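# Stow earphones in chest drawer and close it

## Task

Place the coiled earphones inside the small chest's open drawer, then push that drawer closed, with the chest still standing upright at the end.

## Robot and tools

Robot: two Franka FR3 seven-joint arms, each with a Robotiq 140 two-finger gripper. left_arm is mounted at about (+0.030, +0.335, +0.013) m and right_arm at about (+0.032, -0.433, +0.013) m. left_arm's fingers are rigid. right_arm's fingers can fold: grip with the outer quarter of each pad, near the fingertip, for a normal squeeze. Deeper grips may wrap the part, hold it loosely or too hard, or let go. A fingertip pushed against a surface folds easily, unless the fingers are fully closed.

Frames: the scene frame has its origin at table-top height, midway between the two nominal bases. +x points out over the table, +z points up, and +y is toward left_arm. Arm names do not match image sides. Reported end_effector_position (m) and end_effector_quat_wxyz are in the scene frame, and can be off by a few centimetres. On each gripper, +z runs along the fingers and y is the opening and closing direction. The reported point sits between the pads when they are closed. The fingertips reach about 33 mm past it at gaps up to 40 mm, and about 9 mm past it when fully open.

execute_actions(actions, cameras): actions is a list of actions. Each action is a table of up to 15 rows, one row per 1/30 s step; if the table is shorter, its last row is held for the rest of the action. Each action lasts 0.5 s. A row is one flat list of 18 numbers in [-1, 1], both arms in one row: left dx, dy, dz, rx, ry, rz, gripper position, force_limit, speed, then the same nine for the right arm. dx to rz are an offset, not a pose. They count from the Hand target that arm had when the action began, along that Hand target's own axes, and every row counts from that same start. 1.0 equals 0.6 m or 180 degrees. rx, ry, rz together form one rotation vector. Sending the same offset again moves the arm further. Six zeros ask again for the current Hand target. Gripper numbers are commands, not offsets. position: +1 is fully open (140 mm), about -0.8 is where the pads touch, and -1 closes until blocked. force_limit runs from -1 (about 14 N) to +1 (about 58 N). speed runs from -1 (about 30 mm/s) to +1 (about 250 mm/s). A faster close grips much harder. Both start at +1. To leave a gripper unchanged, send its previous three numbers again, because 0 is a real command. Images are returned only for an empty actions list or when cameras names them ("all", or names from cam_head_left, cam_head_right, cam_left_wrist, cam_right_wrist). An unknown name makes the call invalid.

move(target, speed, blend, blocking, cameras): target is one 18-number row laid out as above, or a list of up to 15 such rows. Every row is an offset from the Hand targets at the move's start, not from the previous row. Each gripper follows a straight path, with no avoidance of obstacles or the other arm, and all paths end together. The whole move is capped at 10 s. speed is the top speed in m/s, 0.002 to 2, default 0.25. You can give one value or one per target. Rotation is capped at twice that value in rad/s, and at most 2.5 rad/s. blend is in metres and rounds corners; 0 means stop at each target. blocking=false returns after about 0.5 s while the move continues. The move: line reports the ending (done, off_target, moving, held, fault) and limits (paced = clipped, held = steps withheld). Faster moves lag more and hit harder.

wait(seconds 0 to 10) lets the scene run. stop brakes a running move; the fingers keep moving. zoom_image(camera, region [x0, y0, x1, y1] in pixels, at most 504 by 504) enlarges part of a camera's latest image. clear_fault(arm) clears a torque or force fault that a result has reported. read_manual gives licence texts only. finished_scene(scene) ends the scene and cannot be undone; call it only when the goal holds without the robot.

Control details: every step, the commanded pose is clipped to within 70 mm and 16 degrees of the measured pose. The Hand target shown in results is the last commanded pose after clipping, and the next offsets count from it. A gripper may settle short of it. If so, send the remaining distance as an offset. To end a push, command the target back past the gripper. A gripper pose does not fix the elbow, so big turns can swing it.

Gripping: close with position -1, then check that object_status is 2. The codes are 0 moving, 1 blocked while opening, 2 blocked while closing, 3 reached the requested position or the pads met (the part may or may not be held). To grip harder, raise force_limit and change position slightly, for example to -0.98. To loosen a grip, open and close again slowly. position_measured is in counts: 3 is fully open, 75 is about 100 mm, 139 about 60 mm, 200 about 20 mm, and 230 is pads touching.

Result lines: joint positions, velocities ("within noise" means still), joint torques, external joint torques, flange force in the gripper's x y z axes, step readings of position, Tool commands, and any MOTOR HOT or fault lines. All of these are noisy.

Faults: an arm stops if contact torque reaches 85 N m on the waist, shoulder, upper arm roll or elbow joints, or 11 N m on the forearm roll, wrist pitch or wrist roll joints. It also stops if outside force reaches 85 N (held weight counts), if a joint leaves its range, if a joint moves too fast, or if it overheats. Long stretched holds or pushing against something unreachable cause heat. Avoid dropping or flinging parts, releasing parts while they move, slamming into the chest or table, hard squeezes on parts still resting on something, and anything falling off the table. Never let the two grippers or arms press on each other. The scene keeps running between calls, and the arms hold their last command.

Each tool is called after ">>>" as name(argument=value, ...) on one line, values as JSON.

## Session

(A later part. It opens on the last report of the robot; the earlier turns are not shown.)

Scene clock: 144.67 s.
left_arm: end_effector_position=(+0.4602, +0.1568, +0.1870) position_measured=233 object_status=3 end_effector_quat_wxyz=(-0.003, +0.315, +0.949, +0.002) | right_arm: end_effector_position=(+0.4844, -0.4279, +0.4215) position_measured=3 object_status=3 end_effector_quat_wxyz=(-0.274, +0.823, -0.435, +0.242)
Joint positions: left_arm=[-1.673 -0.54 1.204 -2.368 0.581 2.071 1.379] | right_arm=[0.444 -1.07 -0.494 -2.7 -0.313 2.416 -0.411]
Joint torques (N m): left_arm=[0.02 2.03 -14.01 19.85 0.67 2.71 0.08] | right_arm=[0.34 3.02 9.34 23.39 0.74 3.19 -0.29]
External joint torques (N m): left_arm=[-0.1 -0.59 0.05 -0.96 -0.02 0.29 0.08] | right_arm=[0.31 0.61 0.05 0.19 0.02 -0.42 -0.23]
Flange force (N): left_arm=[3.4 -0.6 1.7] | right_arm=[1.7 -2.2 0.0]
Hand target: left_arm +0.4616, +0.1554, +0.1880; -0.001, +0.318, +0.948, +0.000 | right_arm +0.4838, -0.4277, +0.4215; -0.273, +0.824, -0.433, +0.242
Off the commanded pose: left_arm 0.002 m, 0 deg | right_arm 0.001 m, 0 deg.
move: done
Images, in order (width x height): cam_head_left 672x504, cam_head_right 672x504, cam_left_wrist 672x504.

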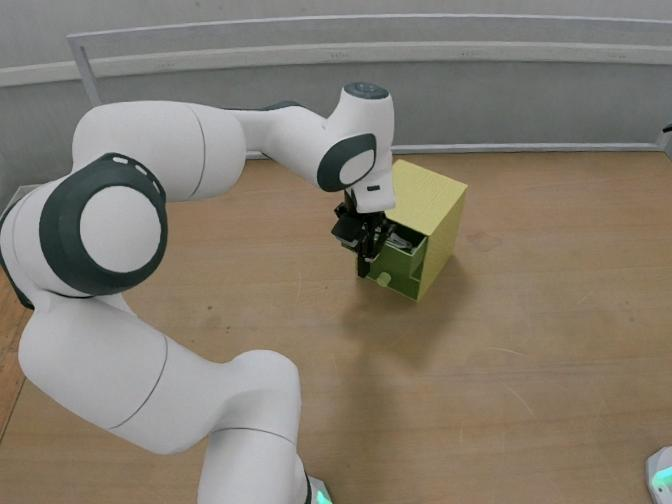

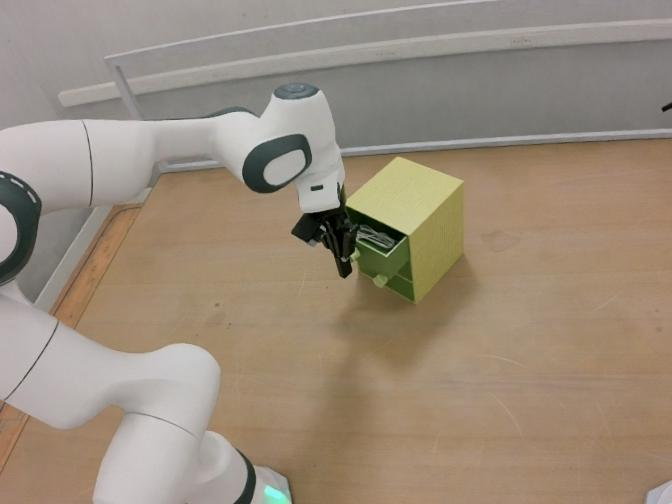

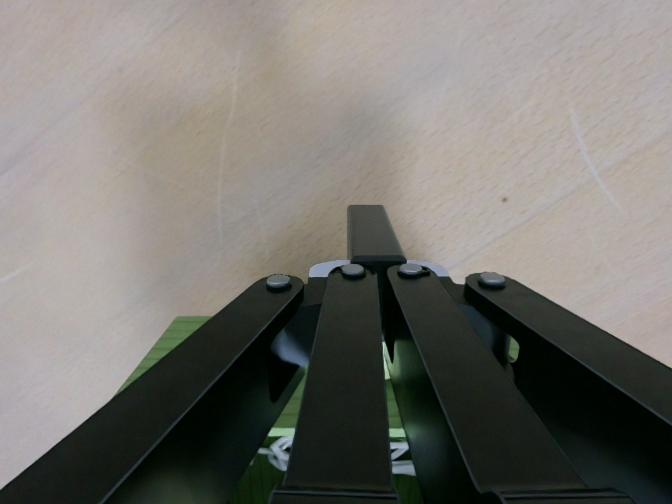

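>>> move(target=[-0.06,0,0,0,0,0,-1,-1,0,0,0,0,0,0,0,1,1,1], speed=0.04, cameras=["cam_head_left","cam_head_right","cam_left_wrist"])

>>> zoom_image(camera="cam_head_right", region=[310, 150, 480, 310])

Scene clock: 150.20 s.
left_arm: end_effector_position=(+0.4893, +0.1346, +0.1872) position_measured=233 object_status=3 end_effector_quat_wxyz=(-0.002, +0.315, +0.949, +0.001) | right_arm: end_effector_position=(+0.4844, -0.4279, +0.4215) position_measured=3 object_status=3 end_effector_quat_wxyz=(-0.274, +0.823, -0.435, +0.242)
Joint positions: left_arm=[-1.868 -0.482 1.37 -2.259 0.549 2.08 1.395] | right_arm=[0.444 -1.07 -0.494 -2.7 -0.313 2.416 -0.411]
Joint torques (N m): left_arm=[-0.03 5.69 -14.64 20.35 0.7 2.7 0.07] | right_arm=[0.37 3.05 9.39 23.36 0.74 3.22 -0.34]
External joint torques (N m): left_arm=[-0.14 -0.68 -0.81 -0.76 0 0.28 0.07] | right_arm=[0.35 0.59 0.13 0.21 0.02 -0.38 -0.28]
Flange force (N): left_arm=[6.7 -1.5 -0.9] | right_arm=[1.6 -2.2 0.0]
Hand target: left_arm +0.4904, +0.1337, +0.1880; -0.001, +0.318, +0.948, +0.000 | right_arm +0.4838, -0.4277, +0.4215; -0.273, +0.824, -0.433, +0.242
Off the commanded pose: left_arm 0.002 m, 0 deg | right_arm 0.001 m, 0 deg.
move: done
Images, in order (width x height): cam_head_left 672x504, cam_head_right 672x504, cam_left_wrist 672x504.

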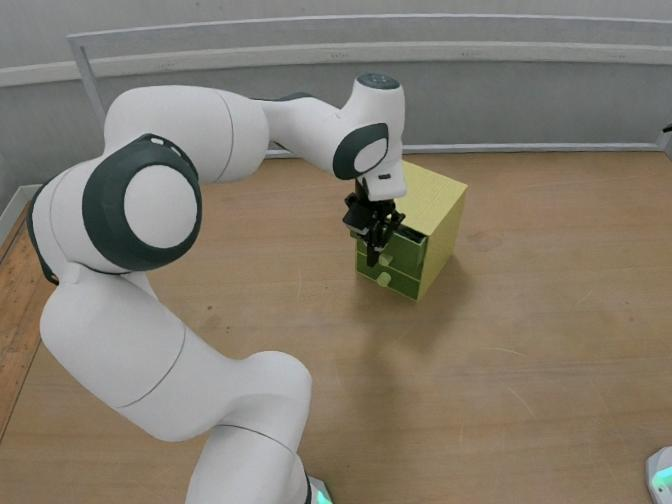

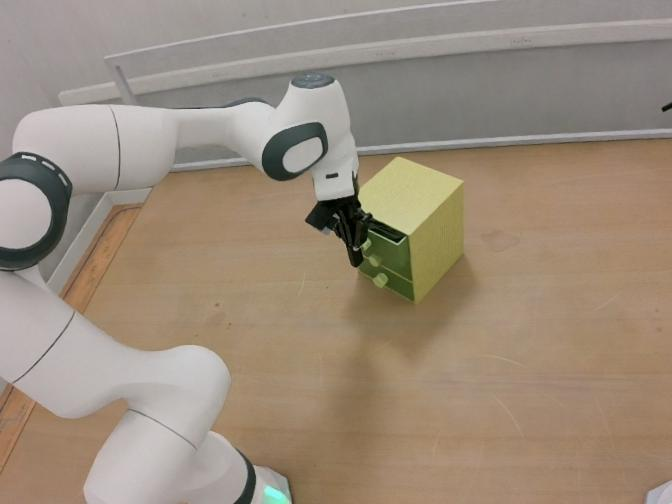

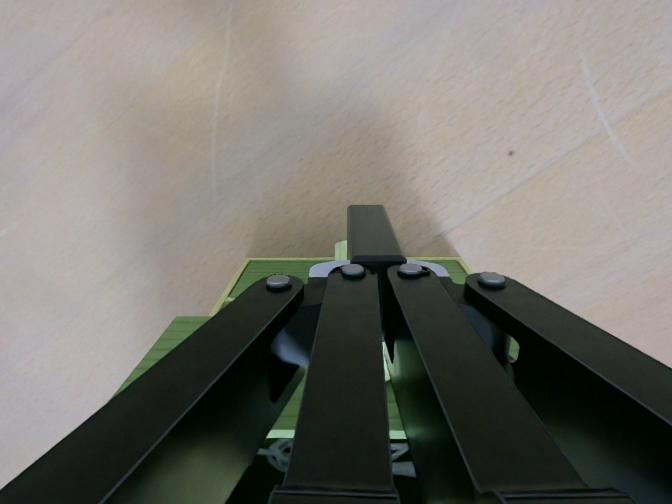

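Scaled by 2.965 from the camera's 672x504 image, which has a finer 960x720 frame.

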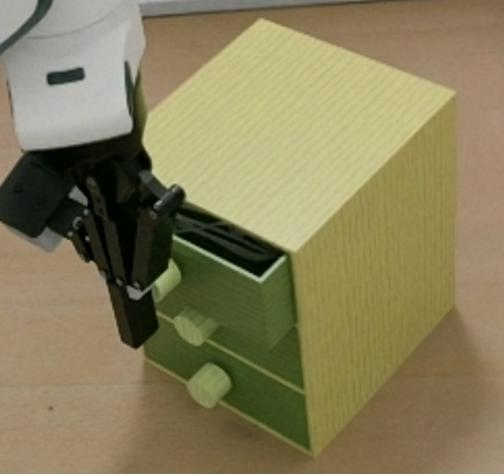

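>>> move(target=[-0.035,0,0,0,0,0,-1,-1,0,0,0,0,0,0,0,1,1,1], speed=0.03, cameras=["cam_head_right","cam_left_wrist"])

>>> zoom_image(camera="cam_head_right", region=[310, 150, 480, 310])

Scene clock: 163.87 s.
left_arm: end_effector_position=(+0.5072, +0.1207, +0.1877) position_measured=233 object_status=3 end_effector_quat_wxyz=(+0.001, +0.316, +0.949, +0.000) | right_arm: end_effector_position=(+0.4844, -0.4279, +0.4215) position_measured=3 object_status=3 end_effector_quat_wxyz=(-0.274, +0.823, -0.435, +0.242)
Joint positions: left_arm=[-2.001 -0.471 1.483 -2.19 0.543 2.078 1.399] | right_arm=[0.444 -1.07 -0.494 -2.7 -0.313 2.416 -0.411]
Joint torques (N m): left_arm=[-0.14 9.71 -14.05 20.22 0.7 2.46 -0.02] | right_arm=[0.31 3.09 9.34 23.38 0.73 3.2 -0.3]
External joint torques (N m): left_arm=[-0.14 -0.11 0.11 -1.02 0.01 0 -0.02] | right_arm=[0.29 0.55 0.09 0.31 0.02 -0.39 -0.24]
Flange force (N): left_arm=[2.0 -0.7 1.9] | right_arm=[1.7 -2.3 -0.2]
Hand target: left_arm +0.5071, +0.1210, +0.1879; -0.001, +0.318, +0.948, +0.000 | right_arm +0.4838, -0.4277, +0.4215; -0.273, +0.824, -0.433, +0.242
Off the commanded pose: left_arm 0.000 m, 0 deg | right_arm 0.001 m, 0 deg.
move: done
Images, in order (width x height): cam_head_right 672x504, cam_left_wrist 672x504.

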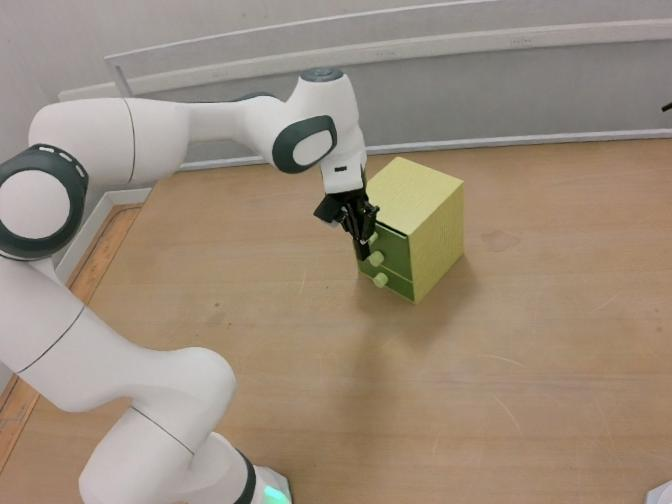

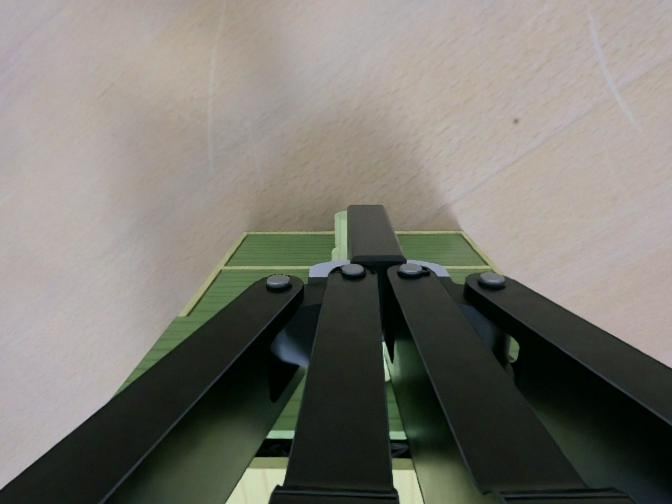

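Scaled by 2.965 from the camera's 672x504 image, which has a finer 960x720 frame.

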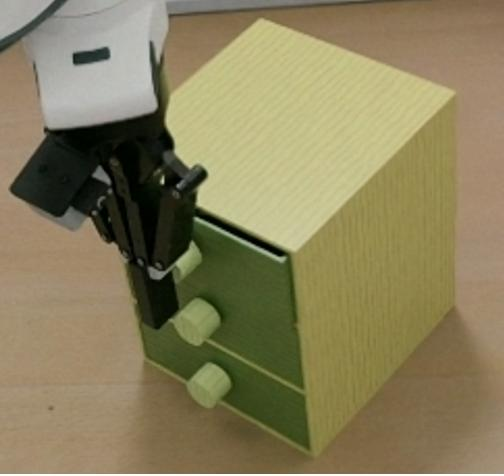

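>>> move(target=[-0.016,0,0,0,0,0,-1,-1,0,0,0,0,0,0,0,1,1,1], speed=0.02, cameras=["cam_head_right","cam_left_wrist"])

>>> zoom_image(camera="cam_head_right", region=[310, 150, 480, 310])

Scene clock: 167.80 s.
left_arm: end_effector_position=(+0.5141, +0.1154, +0.1875) position_measured=233 object_status=3 end_effector_quat_wxyz=(-0.001, +0.317, +0.949, +0.000) | right_arm: end_effector_position=(+0.4844, -0.4279, +0.4215) position_measured=3 object_status=3 end_effector_quat_wxyz=(-0.274, +0.823, -0.435, +0.242)
Joint positions: left_arm=[-2.063 -0.471 1.535 -2.158 0.543 2.07 1.399] | right_arm=[0.444 -1.07 -0.494 -2.7 -0.313 2.416 -0.411]
Joint velocities: left_arm=[-0.004 0.001 0.002 0.001 -0.001 -0.002 -0.002] | right_arm=[within noise]
Joint torques (N m): left_arm=[0.04 11.37 -14.62 20.59 0.84 2.83 -0.07] | right_arm=[0.36 3.05 9.38 23.39 0.75 3.21 -0.25]
External joint torques (N m): left_arm=[-0.06 -0.24 -0.41 -0.63 0.14 0.39 -0.07] | right_arm=[0.35 0.59 0.08 0.25 0.03 -0.39 -0.19]
Flange force (N): left_arm=[4.3 -1.1 0.7] | right_arm=[1.7 -2.4 0.0]
Hand target: left_arm +0.5148, +0.1152, +0.1879; -0.001, +0.318, +0.948, +0.000 | right_arm +0.4838, -0.4277, +0.4215; -0.273, +0.824, -0.433, +0.242
Off the commanded pose: left_arm 0.001 m, 0 deg | right_arm 0.001 m, 0 deg.
move: done
Images, in order (width x height): cam_head_right 672x504, cam_left_wrist 672x504.

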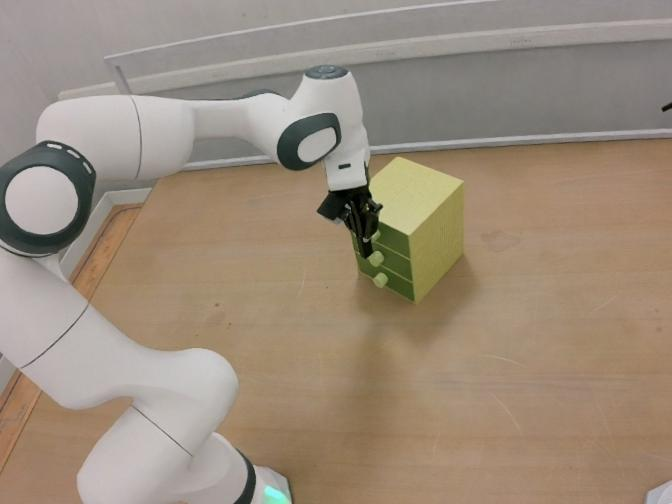

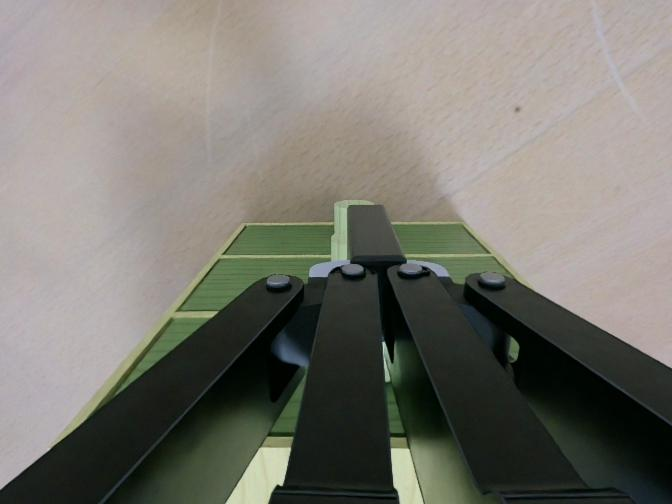

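Scaled by 2.965 from the camera's 672x504 image, which has a finer 960x720 frame.

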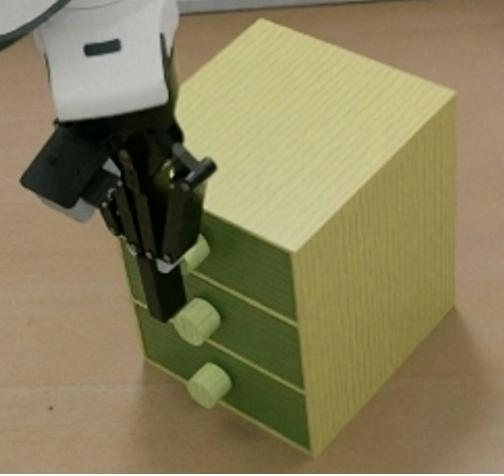

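>>> move(target=[-0.008,0,0,0,0,0,-1,-1,0,0,0,0,0,0,0,1,1,1], speed=0.02)

>>> move(target=[[0.05,0,0,0,0,0,-1,-1,0,0,0,0,0,0,0,1,1,1],[0.25,0,-0.05,0,0,0,-1,-1,0,0,0,0,0,0,0,1,1,1]], speed=[0.06,0.2], cameras=["cam_head_left","cam_head_right"])

>>> zoom_image(camera="cam_head_right", region=[310, 150, 480, 310])

Scene clock: 173.10 s.
left_arm: end_effector_position=(+0.5161, +0.1145, +0.1870) position_measured=233 object_status=3 end_effector_quat_wxyz=(-0.004, +0.317, +0.949, +0.002) | right_arm: end_effector_position=(+0.4844, -0.4279, +0.4215) position_measured=3 object_status=3 end_effector_quat_wxyz=(-0.274, +0.823, -0.435, +0.242)
Joint positions: left_arm=[-2.092 -0.472 1.56 -2.142 0.543 2.059 1.399] | right_arm=[0.444 -1.07 -0.494 -2.7 -0.313 2.416 -0.411]
Joint torques (N m): left_arm=[-0.81 11.53 -14.19 20.61 1.02 4.12 -0.15] | right_arm=[0.33 3.08 9.37 23.35 0.74 3.2 -0.27]
External joint torques (N m): left_arm=[-0.97 -0.99 0.07 -0.69 0.31 1.69 -0.15] | right_arm=[0.31 0.58 0.07 0.25 0.02 -0.39 -0.2]
Flange force (N): left_arm=[-3.4 -1.1 7.4] | right_arm=[1.7 -2.3 0.0]
Hand target: left_arm +0.5186, +0.1123, +0.1879; -0.001, +0.318, +0.948, +0.000 | right_arm +0.4838, -0.4277, +0.4215; -0.273, +0.824, -0.433, +0.242
Off the commanded pose: left_arm 0.003 m, 1 deg | right_arm 0.001 m, 0 deg.
move: done

Scene clock: 175.27 s.
left_arm: end_effector_position=(+0.4011, +0.2020, +0.2189) position_measured=233 object_status=3 end_effector_quat_wxyz=(+0.002, +0.321, +0.947, -0.001) | right_arm: end_effector_position=(+0.4844, -0.4279, +0.4215) position_measured=3 object_status=3 end_effector_quat_wxyz=(-0.274, +0.823, -0.435, +0.242)
Joint positions: left_arm=[-1.389 -0.796 0.933 -2.532 0.655 1.912 1.342] | right_arm=[0.444 -1.07 -0.494 -2.7 -0.313 2.416 -0.411]
Joint velocities: left_arm=[0.001 0.001 -0.002 0 -0.001 -0.004 -0.001] | right_arm=[within noise]
Joint torques (N m): left_arm=[0.82 2.62 -16.83 18.73 0.29 2.4 -0.32] | right_arm=[0.34 3.04 9.41 23.38 0.74 3.2 -0.29]
External joint torques (N m): left_arm=[0.66 0.27 -1.29 -1.51 -0.47 -0.06 -0.33] | right_arm=[0.38 0.62 0.21 0.2 0.02 -0.4 -0.23]
Flange force (N): left_arm=[7.3 -3.8 -0.4] | right_arm=[1.4 -2.4 0.0]
Hand target: left_arm +0.3990, +0.2028, +0.2181; -0.001, +0.318, +0.948, +0.000 | right_arm +0.4838, -0.4277, +0.4215; -0.273, +0.824, -0.433, +0.242
Off the commanded pose: left_arm 0.002 m, 1 deg | right_arm 0.001 m, 0 deg.
move: done
Images, in order (width x height): cam_head_left 672x504, cam_head_right 672x504.

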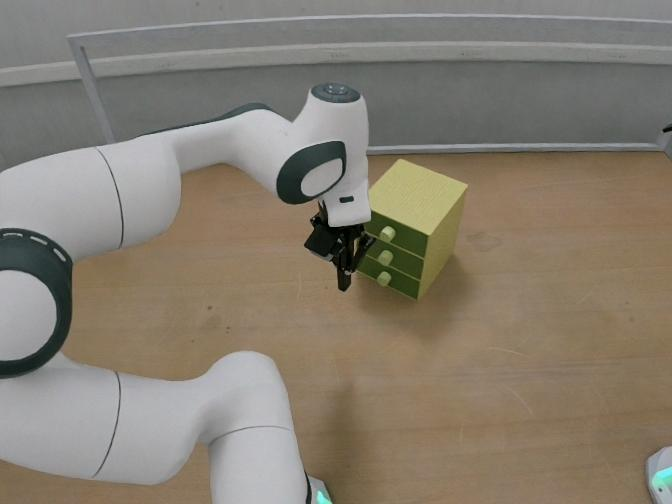

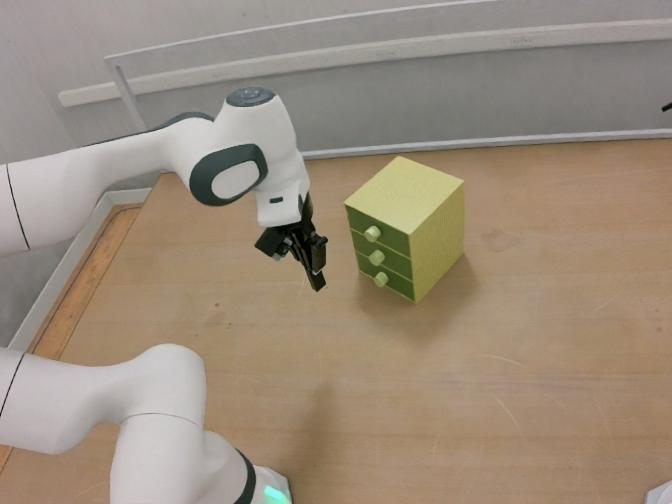

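Scaled by 2.965 from the camera's 672x504 image, which has a finer 960x720 frame.

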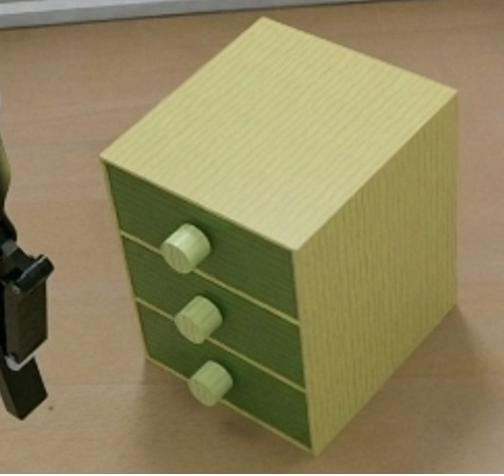

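>>> finished_scene(scene=2)

The scene is finished: the task was done.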